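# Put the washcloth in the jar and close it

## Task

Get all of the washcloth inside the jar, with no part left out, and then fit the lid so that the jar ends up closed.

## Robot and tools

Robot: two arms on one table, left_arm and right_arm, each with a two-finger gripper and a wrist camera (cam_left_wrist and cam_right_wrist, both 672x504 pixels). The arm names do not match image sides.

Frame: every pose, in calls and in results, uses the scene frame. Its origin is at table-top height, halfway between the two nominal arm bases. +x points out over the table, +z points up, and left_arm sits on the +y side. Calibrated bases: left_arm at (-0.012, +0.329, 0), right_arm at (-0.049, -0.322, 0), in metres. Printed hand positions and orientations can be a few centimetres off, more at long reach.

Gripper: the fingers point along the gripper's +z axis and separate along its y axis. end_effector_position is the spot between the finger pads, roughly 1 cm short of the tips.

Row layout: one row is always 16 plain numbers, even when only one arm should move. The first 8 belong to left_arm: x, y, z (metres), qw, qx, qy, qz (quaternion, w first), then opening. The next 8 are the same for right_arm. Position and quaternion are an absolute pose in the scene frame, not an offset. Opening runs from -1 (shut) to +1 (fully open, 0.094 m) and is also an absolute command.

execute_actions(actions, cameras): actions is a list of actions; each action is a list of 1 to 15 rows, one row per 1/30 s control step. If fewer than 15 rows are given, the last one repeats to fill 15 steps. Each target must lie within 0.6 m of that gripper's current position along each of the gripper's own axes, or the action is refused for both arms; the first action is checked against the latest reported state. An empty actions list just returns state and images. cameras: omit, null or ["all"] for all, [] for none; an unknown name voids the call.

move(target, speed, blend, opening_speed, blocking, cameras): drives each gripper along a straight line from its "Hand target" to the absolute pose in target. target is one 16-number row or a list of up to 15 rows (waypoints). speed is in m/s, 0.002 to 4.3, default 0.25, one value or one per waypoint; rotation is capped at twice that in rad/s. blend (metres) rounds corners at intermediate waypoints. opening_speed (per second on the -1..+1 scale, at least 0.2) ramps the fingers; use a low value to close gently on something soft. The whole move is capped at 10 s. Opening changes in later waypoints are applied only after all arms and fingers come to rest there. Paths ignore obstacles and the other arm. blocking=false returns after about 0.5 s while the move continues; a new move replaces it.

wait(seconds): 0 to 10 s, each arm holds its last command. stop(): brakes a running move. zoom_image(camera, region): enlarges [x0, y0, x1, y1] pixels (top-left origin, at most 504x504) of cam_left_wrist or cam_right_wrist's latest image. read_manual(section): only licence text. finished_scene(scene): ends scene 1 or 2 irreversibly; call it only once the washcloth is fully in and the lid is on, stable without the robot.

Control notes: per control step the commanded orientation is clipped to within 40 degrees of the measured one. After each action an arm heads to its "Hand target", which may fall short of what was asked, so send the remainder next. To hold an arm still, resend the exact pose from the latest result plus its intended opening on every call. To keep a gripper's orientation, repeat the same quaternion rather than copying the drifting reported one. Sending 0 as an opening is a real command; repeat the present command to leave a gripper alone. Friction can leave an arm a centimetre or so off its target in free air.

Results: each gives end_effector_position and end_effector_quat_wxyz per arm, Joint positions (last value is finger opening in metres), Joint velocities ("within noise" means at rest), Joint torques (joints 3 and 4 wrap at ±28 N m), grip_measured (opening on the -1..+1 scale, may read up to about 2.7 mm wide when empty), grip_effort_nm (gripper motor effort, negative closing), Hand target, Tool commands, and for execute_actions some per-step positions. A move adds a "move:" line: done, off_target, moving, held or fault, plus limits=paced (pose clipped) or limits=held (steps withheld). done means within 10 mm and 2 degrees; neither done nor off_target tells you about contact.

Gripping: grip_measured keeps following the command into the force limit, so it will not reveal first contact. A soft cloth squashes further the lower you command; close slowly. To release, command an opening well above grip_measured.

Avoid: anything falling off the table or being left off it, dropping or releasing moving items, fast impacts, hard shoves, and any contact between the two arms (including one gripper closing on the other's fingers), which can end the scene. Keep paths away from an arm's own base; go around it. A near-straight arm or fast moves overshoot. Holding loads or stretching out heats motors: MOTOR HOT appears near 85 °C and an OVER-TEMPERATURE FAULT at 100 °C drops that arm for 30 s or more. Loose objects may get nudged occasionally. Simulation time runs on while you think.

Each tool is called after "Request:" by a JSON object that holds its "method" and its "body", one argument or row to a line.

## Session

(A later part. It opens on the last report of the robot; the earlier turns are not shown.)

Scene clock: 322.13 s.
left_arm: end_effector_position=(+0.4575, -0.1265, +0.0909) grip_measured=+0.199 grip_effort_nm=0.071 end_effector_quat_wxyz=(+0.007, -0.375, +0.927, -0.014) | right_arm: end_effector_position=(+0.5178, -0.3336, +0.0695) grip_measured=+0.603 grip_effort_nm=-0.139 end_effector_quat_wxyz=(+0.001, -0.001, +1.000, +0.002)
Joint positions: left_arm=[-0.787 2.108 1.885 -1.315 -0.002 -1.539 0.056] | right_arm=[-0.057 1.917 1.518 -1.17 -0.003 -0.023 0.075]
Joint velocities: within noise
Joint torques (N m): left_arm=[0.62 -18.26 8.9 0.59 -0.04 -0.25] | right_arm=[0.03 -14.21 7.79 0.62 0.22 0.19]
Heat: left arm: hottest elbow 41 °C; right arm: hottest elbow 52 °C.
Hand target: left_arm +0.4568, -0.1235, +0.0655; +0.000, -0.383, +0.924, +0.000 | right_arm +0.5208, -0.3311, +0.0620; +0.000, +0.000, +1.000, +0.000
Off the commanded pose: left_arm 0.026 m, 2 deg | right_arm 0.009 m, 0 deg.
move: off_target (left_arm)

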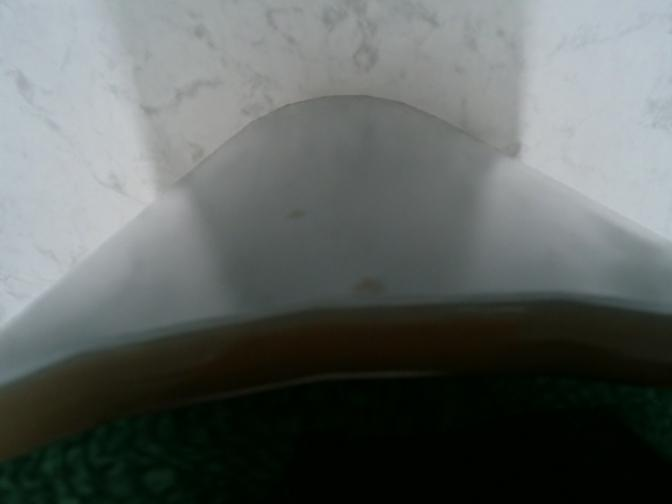

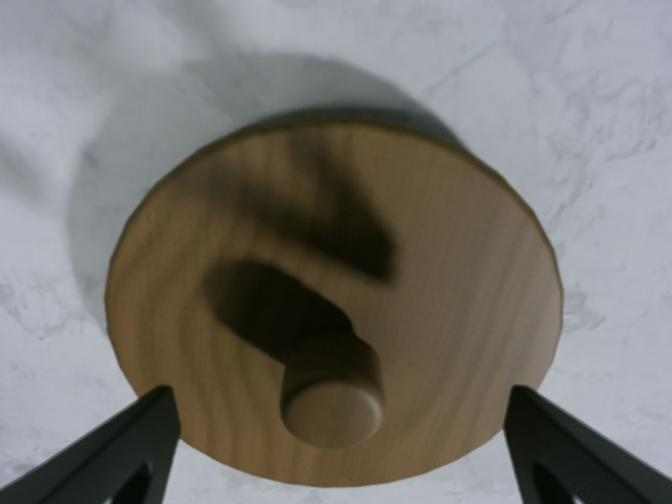

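Request:
{"method": "move", "body": {
  "target": [
    [0.4575, -0.120, 0.19, 0, -0.3827, 0.9239, 0, 0.2, 0.519, -0.331, 0.040, 0, 0, 1, 0, 0.6],
    [0.375, 0.045, 0.31, 0.4266, 0.3395, 0.8195, -0.1767, -0.5, 0.519, -0.331, 0.036, 0, 0, 1, 0, 0.6]
  ],
  "speed": [0.12, 0.4]
}}

Request:
{"method": "zoom_image", "body": {
  "camera": "cam_left_wrist",
  "region": [270, 100, 560, 360]
}}

Scene clock: 340.47 s.
left_arm: end_effector_position=(+0.3716, +0.0411, +0.3134) grip_measured=-0.498 grip_effort_nm=-0.085 end_effector_quat_wxyz=(+0.422, +0.338, +0.822, -0.181) | right_arm: end_effector_position=(+0.5168, -0.3336, +0.0448) grip_measured=+0.603 grip_effort_nm=-0.139 end_effector_quat_wxyz=(+0.003, -0.001, +1.000, +0.002)
Joint positions: left_arm=[-0.598 1.077 0.973 -0.524 0.174 0.111 0.024] | right_arm=[-0.057 1.939 1.482 -1.109 -0.003 -0.023 0.075]
Joint velocities: within noise
Joint torques (N m): left_arm=[1.32 -7.24 10.52 2.39 0.15 0.08] | right_arm=[0.15 -13.92 7.58 0.83 0.22 0.19]
Heat: left arm: hottest elbow 41 °C; right arm: hottest elbow 50 °C.
Hand target: left_arm +0.3749, +0.0450, +0.3101; +0.427, +0.340, +0.820, -0.177 | right_arm +0.5189, -0.3311, +0.0361; +0.000, +0.000, +1.000, +0.000
Off the commanded pose: left_arm 0.006 m, 1 deg | right_arm 0.009 m, 0 deg.
move: done

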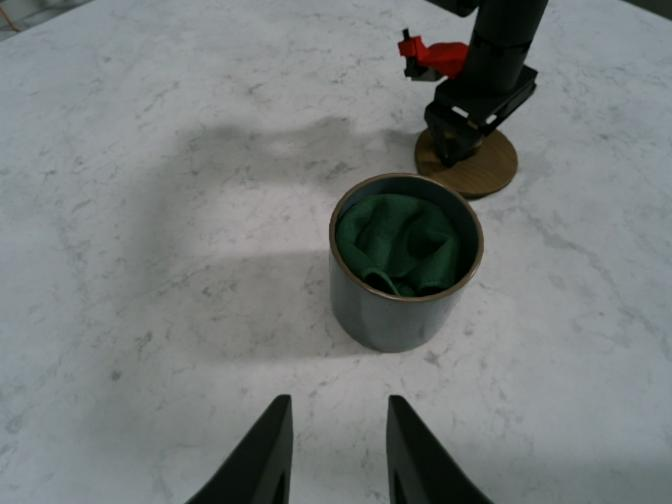

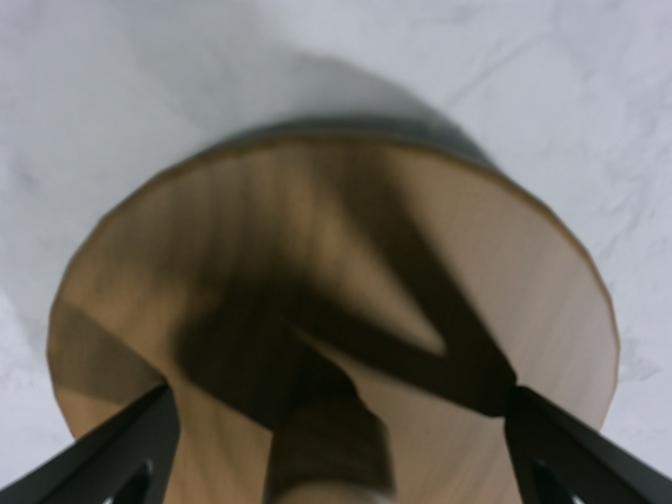

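Scaled by 1.738.

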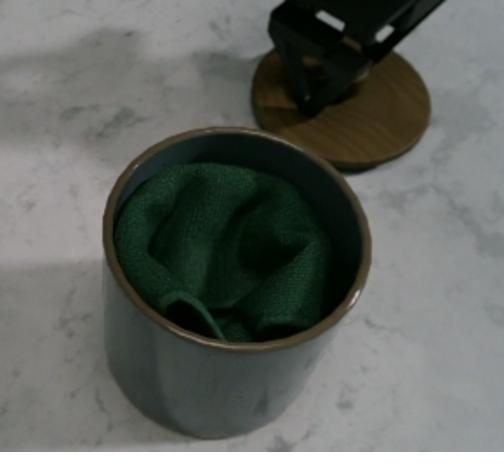

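Request:
{"method": "move", "body": {
  "target": [
    [0.375, 0.045, 0.31, 0.4266, 0.3395, 0.8195, -0.1767, -0.5, 0.518, -0.3305, 0.040, 0, 0, 1, 0, -1]
  ],
  "speed": [0.05],
  "opening_speed": 1.0,
  "cameras": ["cam_right_wrist"]
}}

Scene clock: 349.33 s.
left_arm: end_effector_position=(+0.3716, +0.0411, +0.3135) grip_measured=-0.498 grip_effort_nm=-0.081 end_effector_quat_wxyz=(+0.422, +0.338, +0.822, -0.181) | right_arm: end_effector_position=(+0.5168, -0.3334, +0.0448) grip_measured=-0.480 grip_effort_nm=-1.033 end_effector_quat_wxyz=(+0.003, -0.001, +1.000, +0.002)
Joint positions: left_arm=[-0.598 1.077 0.973 -0.524 0.174 0.111 0.024] | right_arm=[-0.056 1.939 1.482 -1.109 -0.003 -0.023 0.024]
Joint velocities: within noise
Joint torques (N m): left_arm=[1.32 -6.95 10.54 2.41 0.15 0.08] | right_arm=[0.15 -14.45 7.58 0.49 0.22 0.19]
Heat: left arm: hottest elbow 41 °C; right arm: hottest elbow 48 °C.
Hand target: left_arm +0.3749, +0.0450, +0.3102; +0.427, +0.339, +0.820, -0.177 | right_arm +0.5180, -0.3304, +0.0401; +0.000, +0.000, +1.000, +0.000
Off the commanded pose: left_arm 0.006 m, 1 deg | right_arm 0.006 m, 0 deg.
move: done
Images, in order (width x height): cam_right_wrist 672x504.

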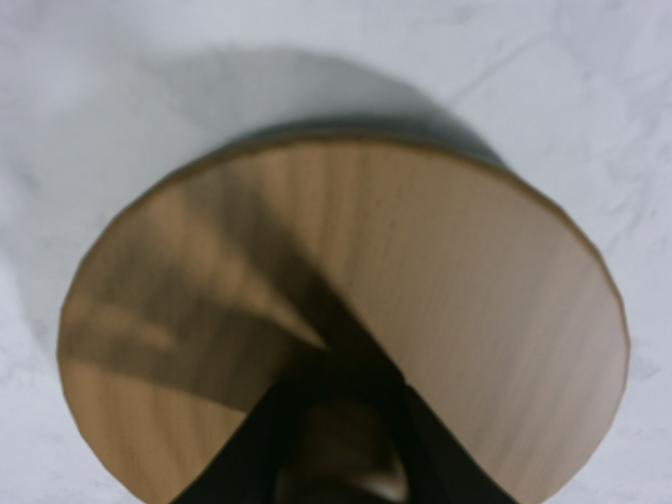

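Request:
{"method": "move", "body": {
  "target": [
    [0.375, 0.045, 0.31, 0.4266, 0.3395, 0.8195, -0.1767, -0.5, 0.515, -0.325, 0.14, 0.010, 0, 1, 0.006, -1],
    [0.375, 0.045, 0.31, 0.4266, 0.3395, 0.8195, -0.1767, -0.5, 0.48, -0.20, 0.25, 0.019, 0, 0.9997, 0.012, -1],
    [0.375, 0.045, 0.31, 0.4266, 0.3395, 0.8195, -0.1767, -0.5, 0.455, -0.118, 0.225, 0.019, 0, 0.9997, 0.012, -1]
  ],
  "speed": [0.1, 0.2, 0.12],
  "blend": [0.03, 0.03, 0]
}}

Request:
{"method": "zoom_image", "body": {
  "camera": "cam_left_wrist",
  "region": [270, 60, 560, 360]
}}

Request:
{"method": "zoom_image", "body": {
  "camera": "cam_right_wrist",
  "region": [150, 0, 550, 200]
}}

Scene clock: 388.03 s.
left_arm: end_effector_position=(+0.3716, +0.0411, +0.3135) grip_measured=-0.498 grip_effort_nm=-0.081 end_effector_quat_wxyz=(+0.422, +0.338, +0.822, -0.181) | right_arm: end_effector_position=(+0.4491, -0.1201, +0.2131) grip_measured=-0.480 grip_effort_nm=-1.033 end_effector_quat_wxyz=(+0.001, -0.004, +1.000, +0.007)
Joint positions: left_arm=[-0.598 1.077 0.973 -0.524 0.174 0.111 0.024] | right_arm=[0.346 1.746 1.66 -1.478 -0.012 0.373 0.024]
Joint velocities: within noise
Joint torques (N m): left_arm=[1.49 -7.53 10.43 2.36 0.14 0.06] | right_arm=[-0.15 -14.45 9.61 0.8 0.24 0.2]
Heat: left arm: hottest elbow 40 °C; right arm: hottest elbow 45 °C.
Hand target: left_arm +0.3749, +0.0450, +0.3102; +0.427, +0.339, +0.820, -0.177 | right_arm +0.4547, -0.1180, +0.2250; +0.019, +0.000, +1.000, +0.012
Off the commanded pose: left_arm 0.006 m, 1 deg | right_arm 0.013 m, 2 deg.
move: off_target (right_arm)

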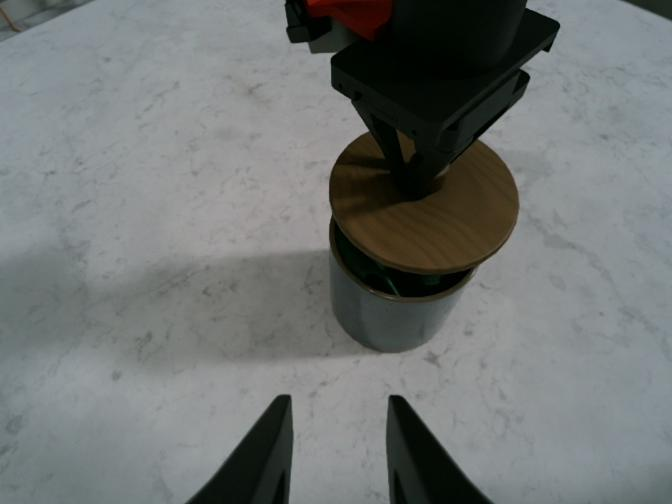

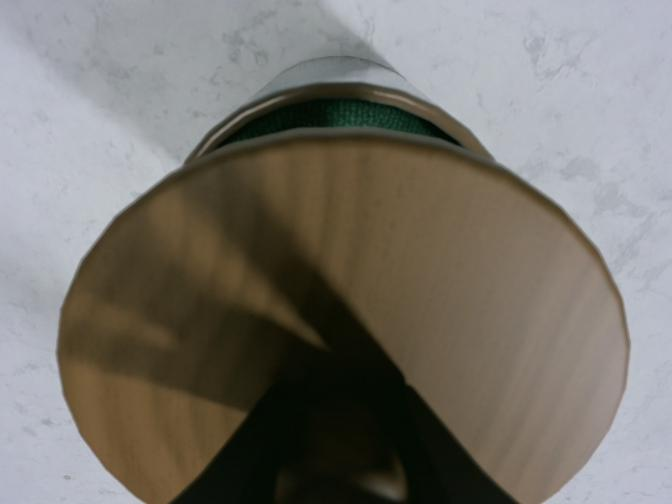

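Scaled by 1.680.

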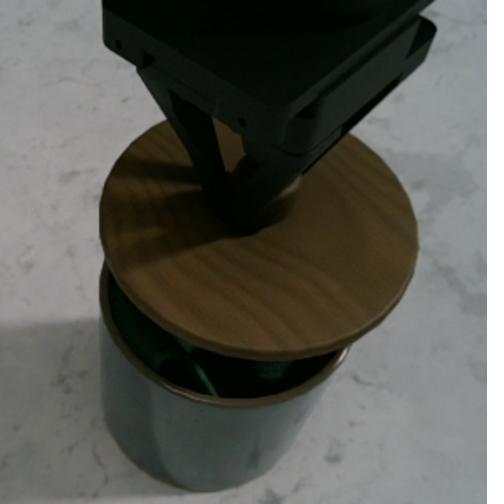

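Scaled by 1.260.

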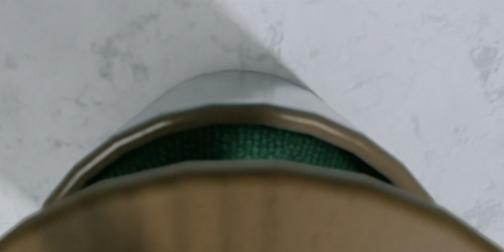

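Request:
{"method": "move", "body": {
  "target": [
    [0.375, 0.045, 0.31, 0.4266, 0.3395, 0.8195, -0.1767, -0.5, 0.457, -0.118, 0.18, 0.019, 0, 0.9997, 0.012, -1]
  ],
  "speed": [0.06]
}}

Request:
{"method": "zoom_image", "body": {
  "camera": "cam_left_wrist",
  "region": [270, 100, 560, 360]
}}

Request:
{"method": "zoom_image", "body": {
  "camera": "cam_right_wrist",
  "region": [150, 0, 550, 200]
}}

Scene clock: 416.10 s.
left_arm: end_effector_position=(+0.3716, +0.0411, +0.3135) grip_measured=-0.498 grip_effort_nm=-0.081 end_effector_quat_wxyz=(+0.422, +0.338, +0.822, -0.181) | right_arm: end_effector_position=(+0.4514, -0.1192, +0.1805) grip_measured=-0.480 grip_effort_nm=-1.028 end_effector_quat_wxyz=(+0.013, -0.004, +1.000, +0.011)
Joint positions: left_arm=[-0.598 1.077 0.973 -0.524 0.174 0.111 0.024] | right_arm=[0.346 1.747 1.576 -1.366 -0.011 0.374 0.024]
Joint velocities: within noise
Joint torques (N m): left_arm=[1.2 -7.12 10.59 2.35 0.18 0.06] | right_arm=[-0.32 -13.22 8.85 0.77 0.25 0.19]
Heat: left arm: hottest elbow 40 °C; right arm: hottest elbow 46 °C.
Hand target: left_arm +0.3749, +0.0450, +0.3102; +0.427, +0.339, +0.820, -0.177 | right_arm +0.4569, -0.1180, +0.1799; +0.019, +0.000, +1.000, +0.012
Off the commanded pose: left_arm 0.006 m, 1 deg | right_arm 0.006 m, 1 deg.
move: done

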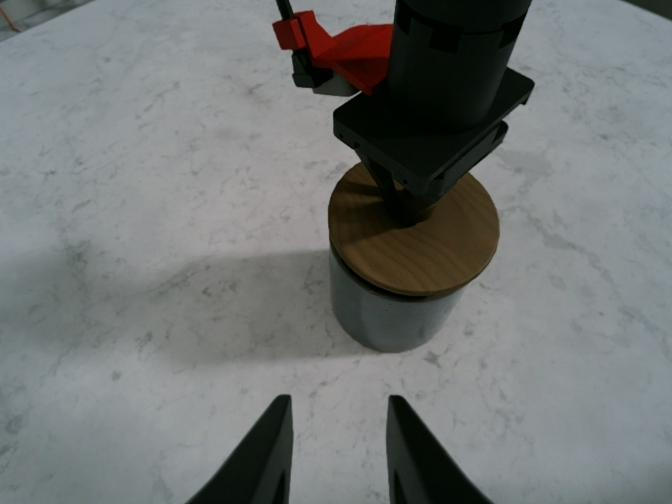

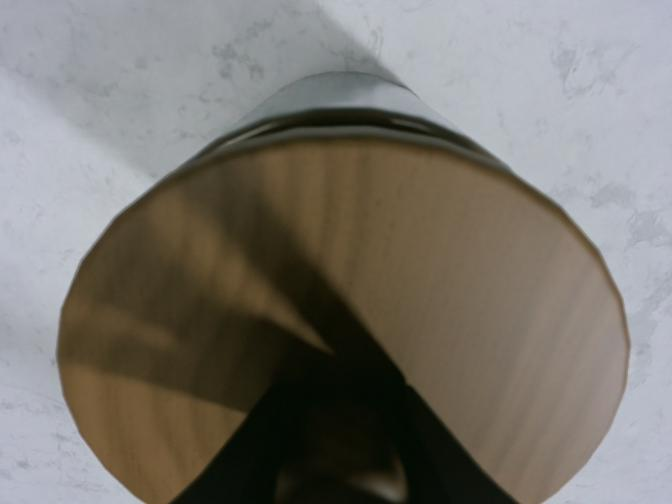

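Scaled by 1.738.

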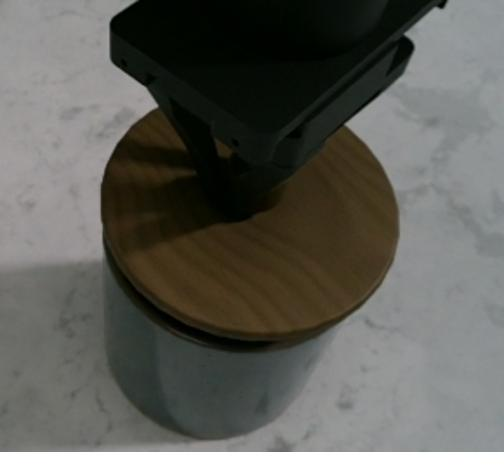

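Scaled by 1.260.

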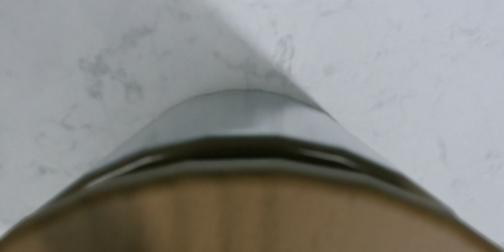

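Request:
{"method": "move", "body": {
  "target": [
    [0.375, 0.045, 0.31, 0.4266, 0.3395, 0.8195, -0.1767, -0.5, 0.457, -0.118, 0.16, 0.019, 0, 0.9997, 0.012, -1],
    [0.375, 0.045, 0.31, 0.4266, 0.3395, 0.8195, -0.1767, -0.5, 0.457, -0.118, 0.148, 0.019, 0, 0.9997, 0.012, -1]
  ],
  "speed": [0.05, 0.025]
}}

Request:
{"method": "zoom_image", "body": {
  "camera": "cam_left_wrist",
  "region": [270, 100, 560, 360]
}}

Request:
{"method": "zoom_image", "body": {
  "camera": "cam_right_wrist",
  "region": [150, 0, 550, 200]
}}

Scene clock: 432.47 s.
left_arm: end_effector_position=(+0.3716, +0.0411, +0.3135) grip_measured=-0.498 grip_effort_nm=-0.076 end_effector_quat_wxyz=(+0.422, +0.338, +0.822, -0.181) | right_arm: end_effector_position=(+0.4528, -0.1189, +0.1596) grip_measured=-0.480 grip_effort_nm=-1.033 end_effector_quat_wxyz=(+0.018, -0.004, +1.000, +0.013)
Joint positions: left_arm=[-0.598 1.077 0.973 -0.524 0.174 0.111 0.024] | right_arm=[0.346 1.755 1.53 -1.303 -0.01 0.374 0.024]
Joint velocities: within noise
Joint torques (N m): left_arm=[1.44 -7.3 10.58 2.37 0.16 0.07] | right_arm=[-0.32 -12.57 7.45 1.57 0.2 0.19]
Heat: left arm: hottest elbow 40 °C; right arm: hottest elbow 46 °C.
Hand target: left_arm +0.3749, +0.0450, +0.3102; +0.427, +0.340, +0.819, -0.177 | right_arm +0.4567, -0.1181, +0.1481; +0.019, +0.000, +1.000, +0.012
Off the commanded pose: left_arm 0.006 m, 1 deg | right_arm 0.012 m, 0 deg.
move: off_target (right_arm)

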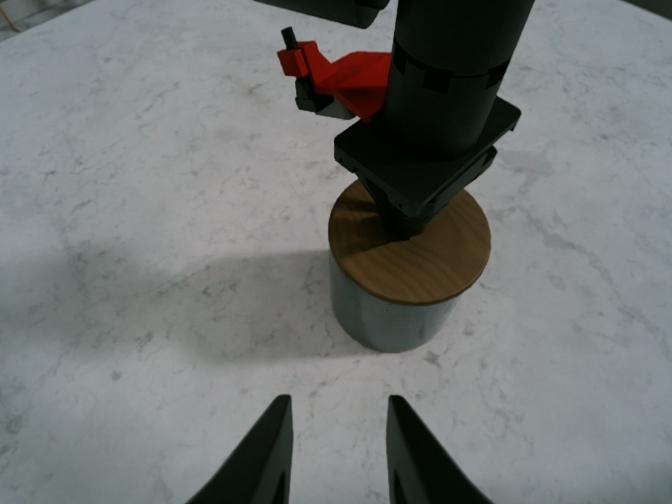

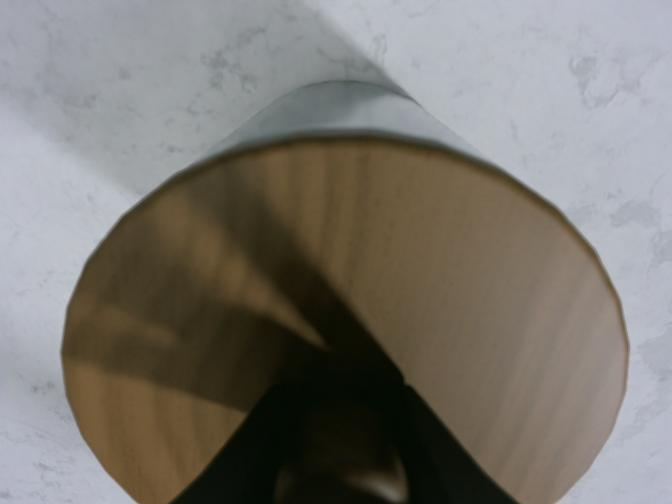

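Scaled by 1.738.

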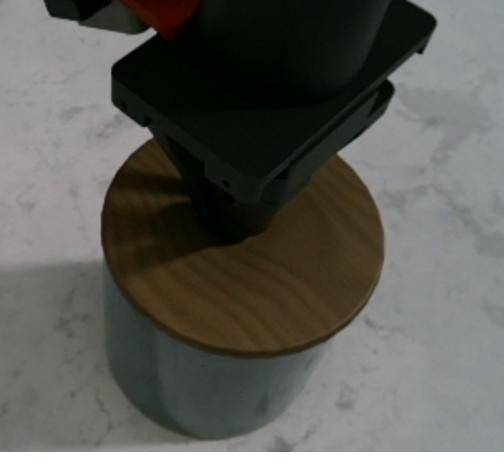

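Scaled by 1.260.

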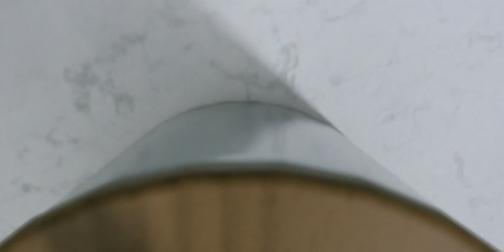

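Request:
{"method": "move", "body": {
  "target": [
    [0.375, 0.045, 0.31, 0.4266, 0.3395, 0.8195, -0.1767, -0.5, 0.457, -0.118, 0.132, 0.019, 0, 0.9997, 0.012, -1]
  ],
  "speed": [0.03]
}}

Request:
{"method": "zoom_image", "body": {
  "camera": "cam_left_wrist",
  "region": [270, 100, 560, 360]
}}

Request:
{"method": "zoom_image", "body": {
  "camera": "cam_right_wrist",
  "region": [150, 0, 550, 200]
}}

Scene clock: 444.03 s.
left_arm: end_effector_position=(+0.3716, +0.0411, +0.3135) grip_measured=-0.498 grip_effort_nm=-0.090 end_effector_quat_wxyz=(+0.422, +0.338, +0.822, -0.181) | right_arm: end_effector_position=(+0.4530, -0.1191, +0.1588) grip_measured=-0.480 grip_effort_nm=-1.033 end_effector_quat_wxyz=(+0.028, -0.004, +0.999, +0.016)
Joint positions: left_arm=[-0.598 1.077 0.973 -0.524 0.174 0.111 0.024] | right_arm=[0.346 1.743 1.512 -1.276 -0.009 0.375 0.024]
Joint velocities: within noise
Joint torques (N m): left_arm=[1.38 -7.36 10.59 2.39 0.15 0.07] | right_arm=[-0.32 -10.93 6.49 2.06 0.13 0.19]
Heat: left arm: hottest elbow 40 °C; right arm: hottest elbow 46 °C.
Hand target: left_arm +0.3749, +0.0450, +0.3102; +0.427, +0.340, +0.819, -0.177 | right_arm +0.4558, -0.1184, +0.1326; +0.019, +0.000, +1.000, +0.012
Off the commanded pose: left_arm 0.006 m, 1 deg | right_arm 0.027 m, 1 deg.
move: off_target (right_arm)

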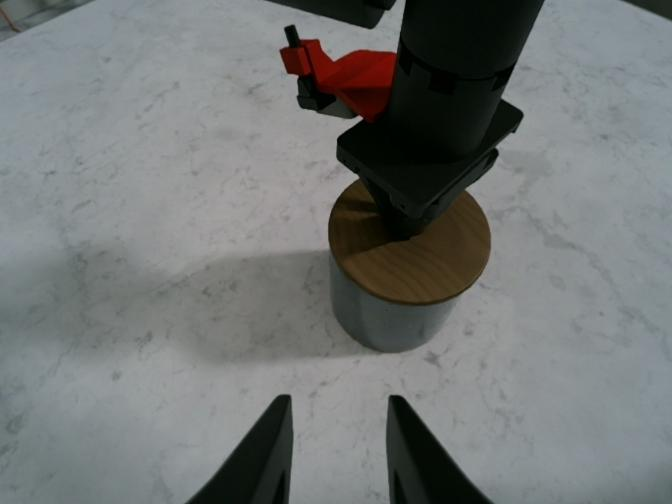

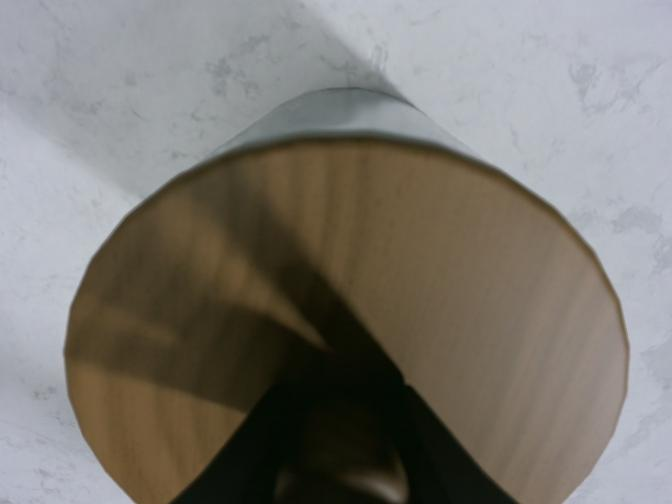

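Scaled by 1.738.

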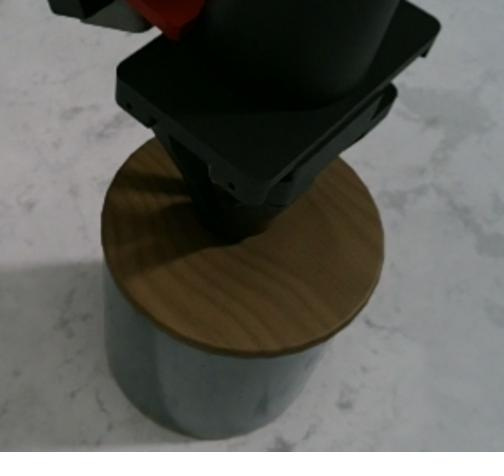

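Scaled by 1.260.

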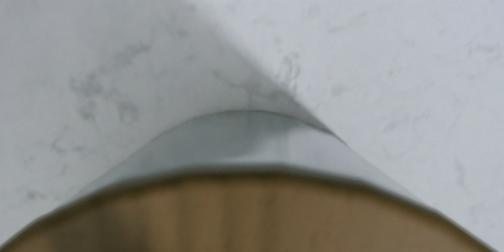

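Request:
{"method": "move", "body": {
  "target": [
    [0.375, 0.045, 0.31, 0.4266, 0.3395, 0.8195, -0.1767, -0.5, 0.456, -0.118, 0.155, 0.019, 0, 0.9997, 0.012, -1],
    [0.375, 0.045, 0.31, 0.4266, 0.3395, 0.8195, -0.1767, -0.5, 0.456, -0.118, 0.157, 0.019, 0, 0.9997, 0.012, 0.2],
    [0.375, 0.045, 0.31, 0.4266, 0.3395, 0.8195, -0.1767, -0.5, 0.456, -0.118, 0.25, 0.019, 0, 0.9997, 0.012, 0.2]
  ],
  "speed": [0.04, 0.03, 0.08],
  "opening_speed": 0.8
}}

Request:
{"method": "zoom_image", "body": {
  "camera": "cam_left_wrist",
  "region": [270, 100, 560, 360]
}}

Scene clock: 459.07 s.
left_arm: end_effector_position=(+0.3716, +0.0411, +0.3135) grip_measured=-0.498 grip_effort_nm=-0.076 end_effector_quat_wxyz=(+0.422, +0.338, +0.822, -0.181) | right_arm: end_effector_position=(+0.4471, -0.1214, +0.2267) grip_measured=+0.197 grip_effort_nm=0.134 end_effector_quat_wxyz=(-0.003, -0.004, +1.000, +0.003)
Joint positions: left_arm=[-0.598 1.077 0.973 -0.524 0.174 0.111 0.024] | right_arm=[0.346 1.744 1.694 -1.524 -0.009 0.375 0.056]
Joint velocities: within noise
Joint torques (N m): left_arm=[1.44 -7.18 10.54 2.35 0.15 0.07] | right_arm=[-0.32 -14.56 12.05 -0.17 0.12 0.19]
Heat: left arm: hottest elbow 40 °C; right arm: hottest elbow 46 °C.
Hand target: left_arm +0.3749, +0.0450, +0.3102; +0.427, +0.340, +0.819, -0.177 | right_arm +0.4551, -0.1182, +0.2499; +0.019, +0.000, +1.000, +0.012
Off the commanded pose: left_arm 0.006 m, 1 deg | right_arm 0.025 m, 3 deg.
move: off_target (right_arm)

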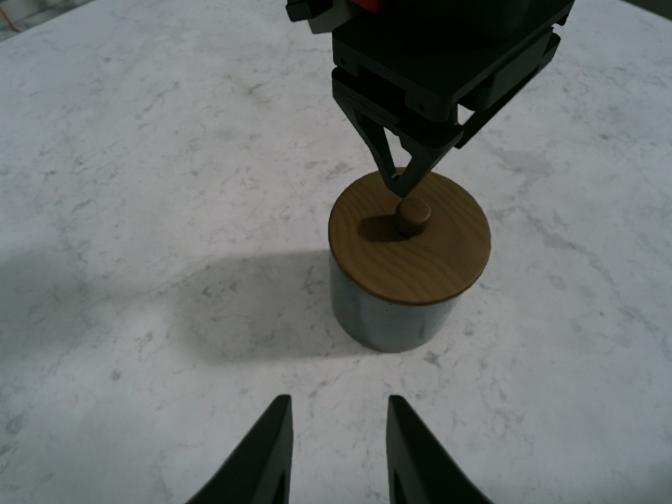

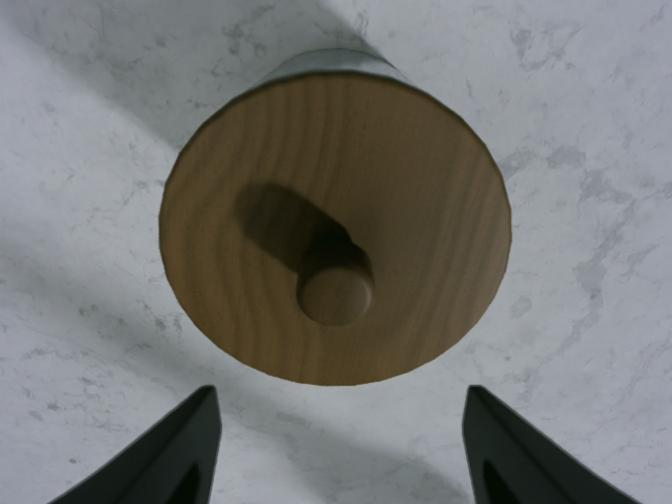

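Scaled by 1.738.

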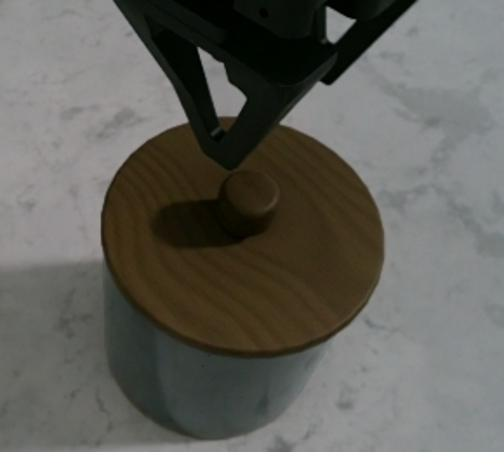

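Request:
{"method": "move", "body": {
  "target": [
    [0.375, 0.045, 0.31, 0.4266, 0.3395, 0.8195, -0.1767, -0.5, 0.415, -0.18, 0.27, 0.2, 0, 0.98, 0, 0.2],
    [0.375, 0.045, 0.31, 0.4266, 0.3395, 0.8195, -0.1767, -0.5, 0.367, -0.33, 0.20, 0.6225, -0.2903, 0.6594, 0.3072, 0.2]
  ],
  "speed": [0.25, 0.3],
  "blend": [0.03, 0]
}}

Request:
{"method": "zoom_image", "body": {
  "camera": "cam_right_wrist",
  "region": [100, 150, 450, 480]
}}

Scene clock: 469.50 s.
left_arm: end_effector_position=(+0.3716, +0.0411, +0.3135) grip_measured=-0.498 grip_effort_nm=-0.081 end_effector_quat_wxyz=(+0.422, +0.338, +0.822, -0.181) | right_arm: end_effector_position=(+0.3654, -0.3269, +0.2022) grip_measured=+0.198 grip_effort_nm=0.129 end_effector_quat_wxyz=(+0.621, -0.294, +0.659, +0.307)
Joint positions: left_arm=[-0.598 1.077 0.973 -0.524 0.174 0.111 0.024] | right_arm=[-0.458 1.383 0.502 0.731 -1.298 -0.106 0.056]
Joint velocities: within noise
Joint torques (N m): left_arm=[1.38 -7.12 10.59 2.4 0.15 0.07] | right_arm=[-0.67 -5.71 6.31 2.48 -0.09 0.2]
Heat: left arm: hottest elbow 40 °C; right arm: hottest elbow 46 °C.
Hand target: left_arm +0.3749, +0.0450, +0.3102; +0.427, +0.340, +0.819, -0.177 | right_arm +0.3669, -0.3299, +0.2001; +0.622, -0.291, +0.660, +0.307
Off the commanded pose: left_arm 0.006 m, 1 deg | right_arm 0.004 m, 0 deg.
move: done

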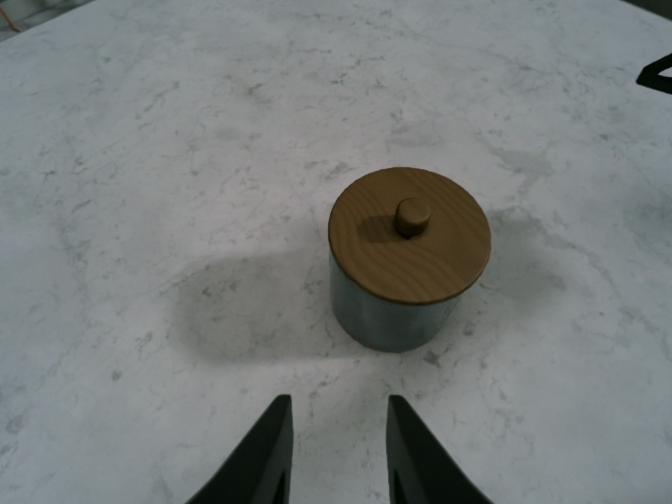

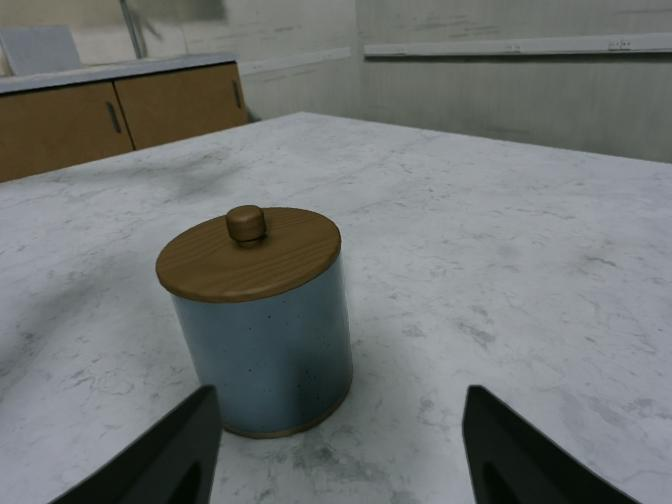

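Scaled by 1.440.

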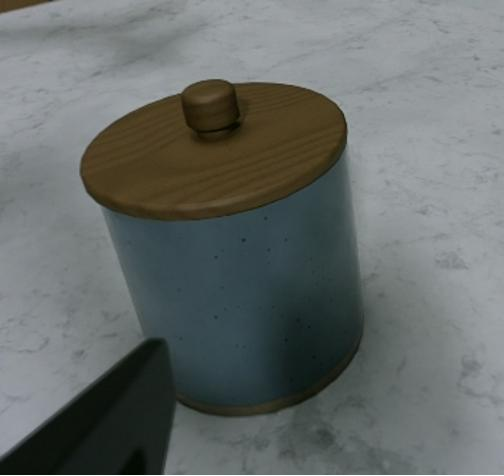

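Request:
{"method": "finished_scene", "body": {
  "scene": 2
}}

The scene is finished: the task was done.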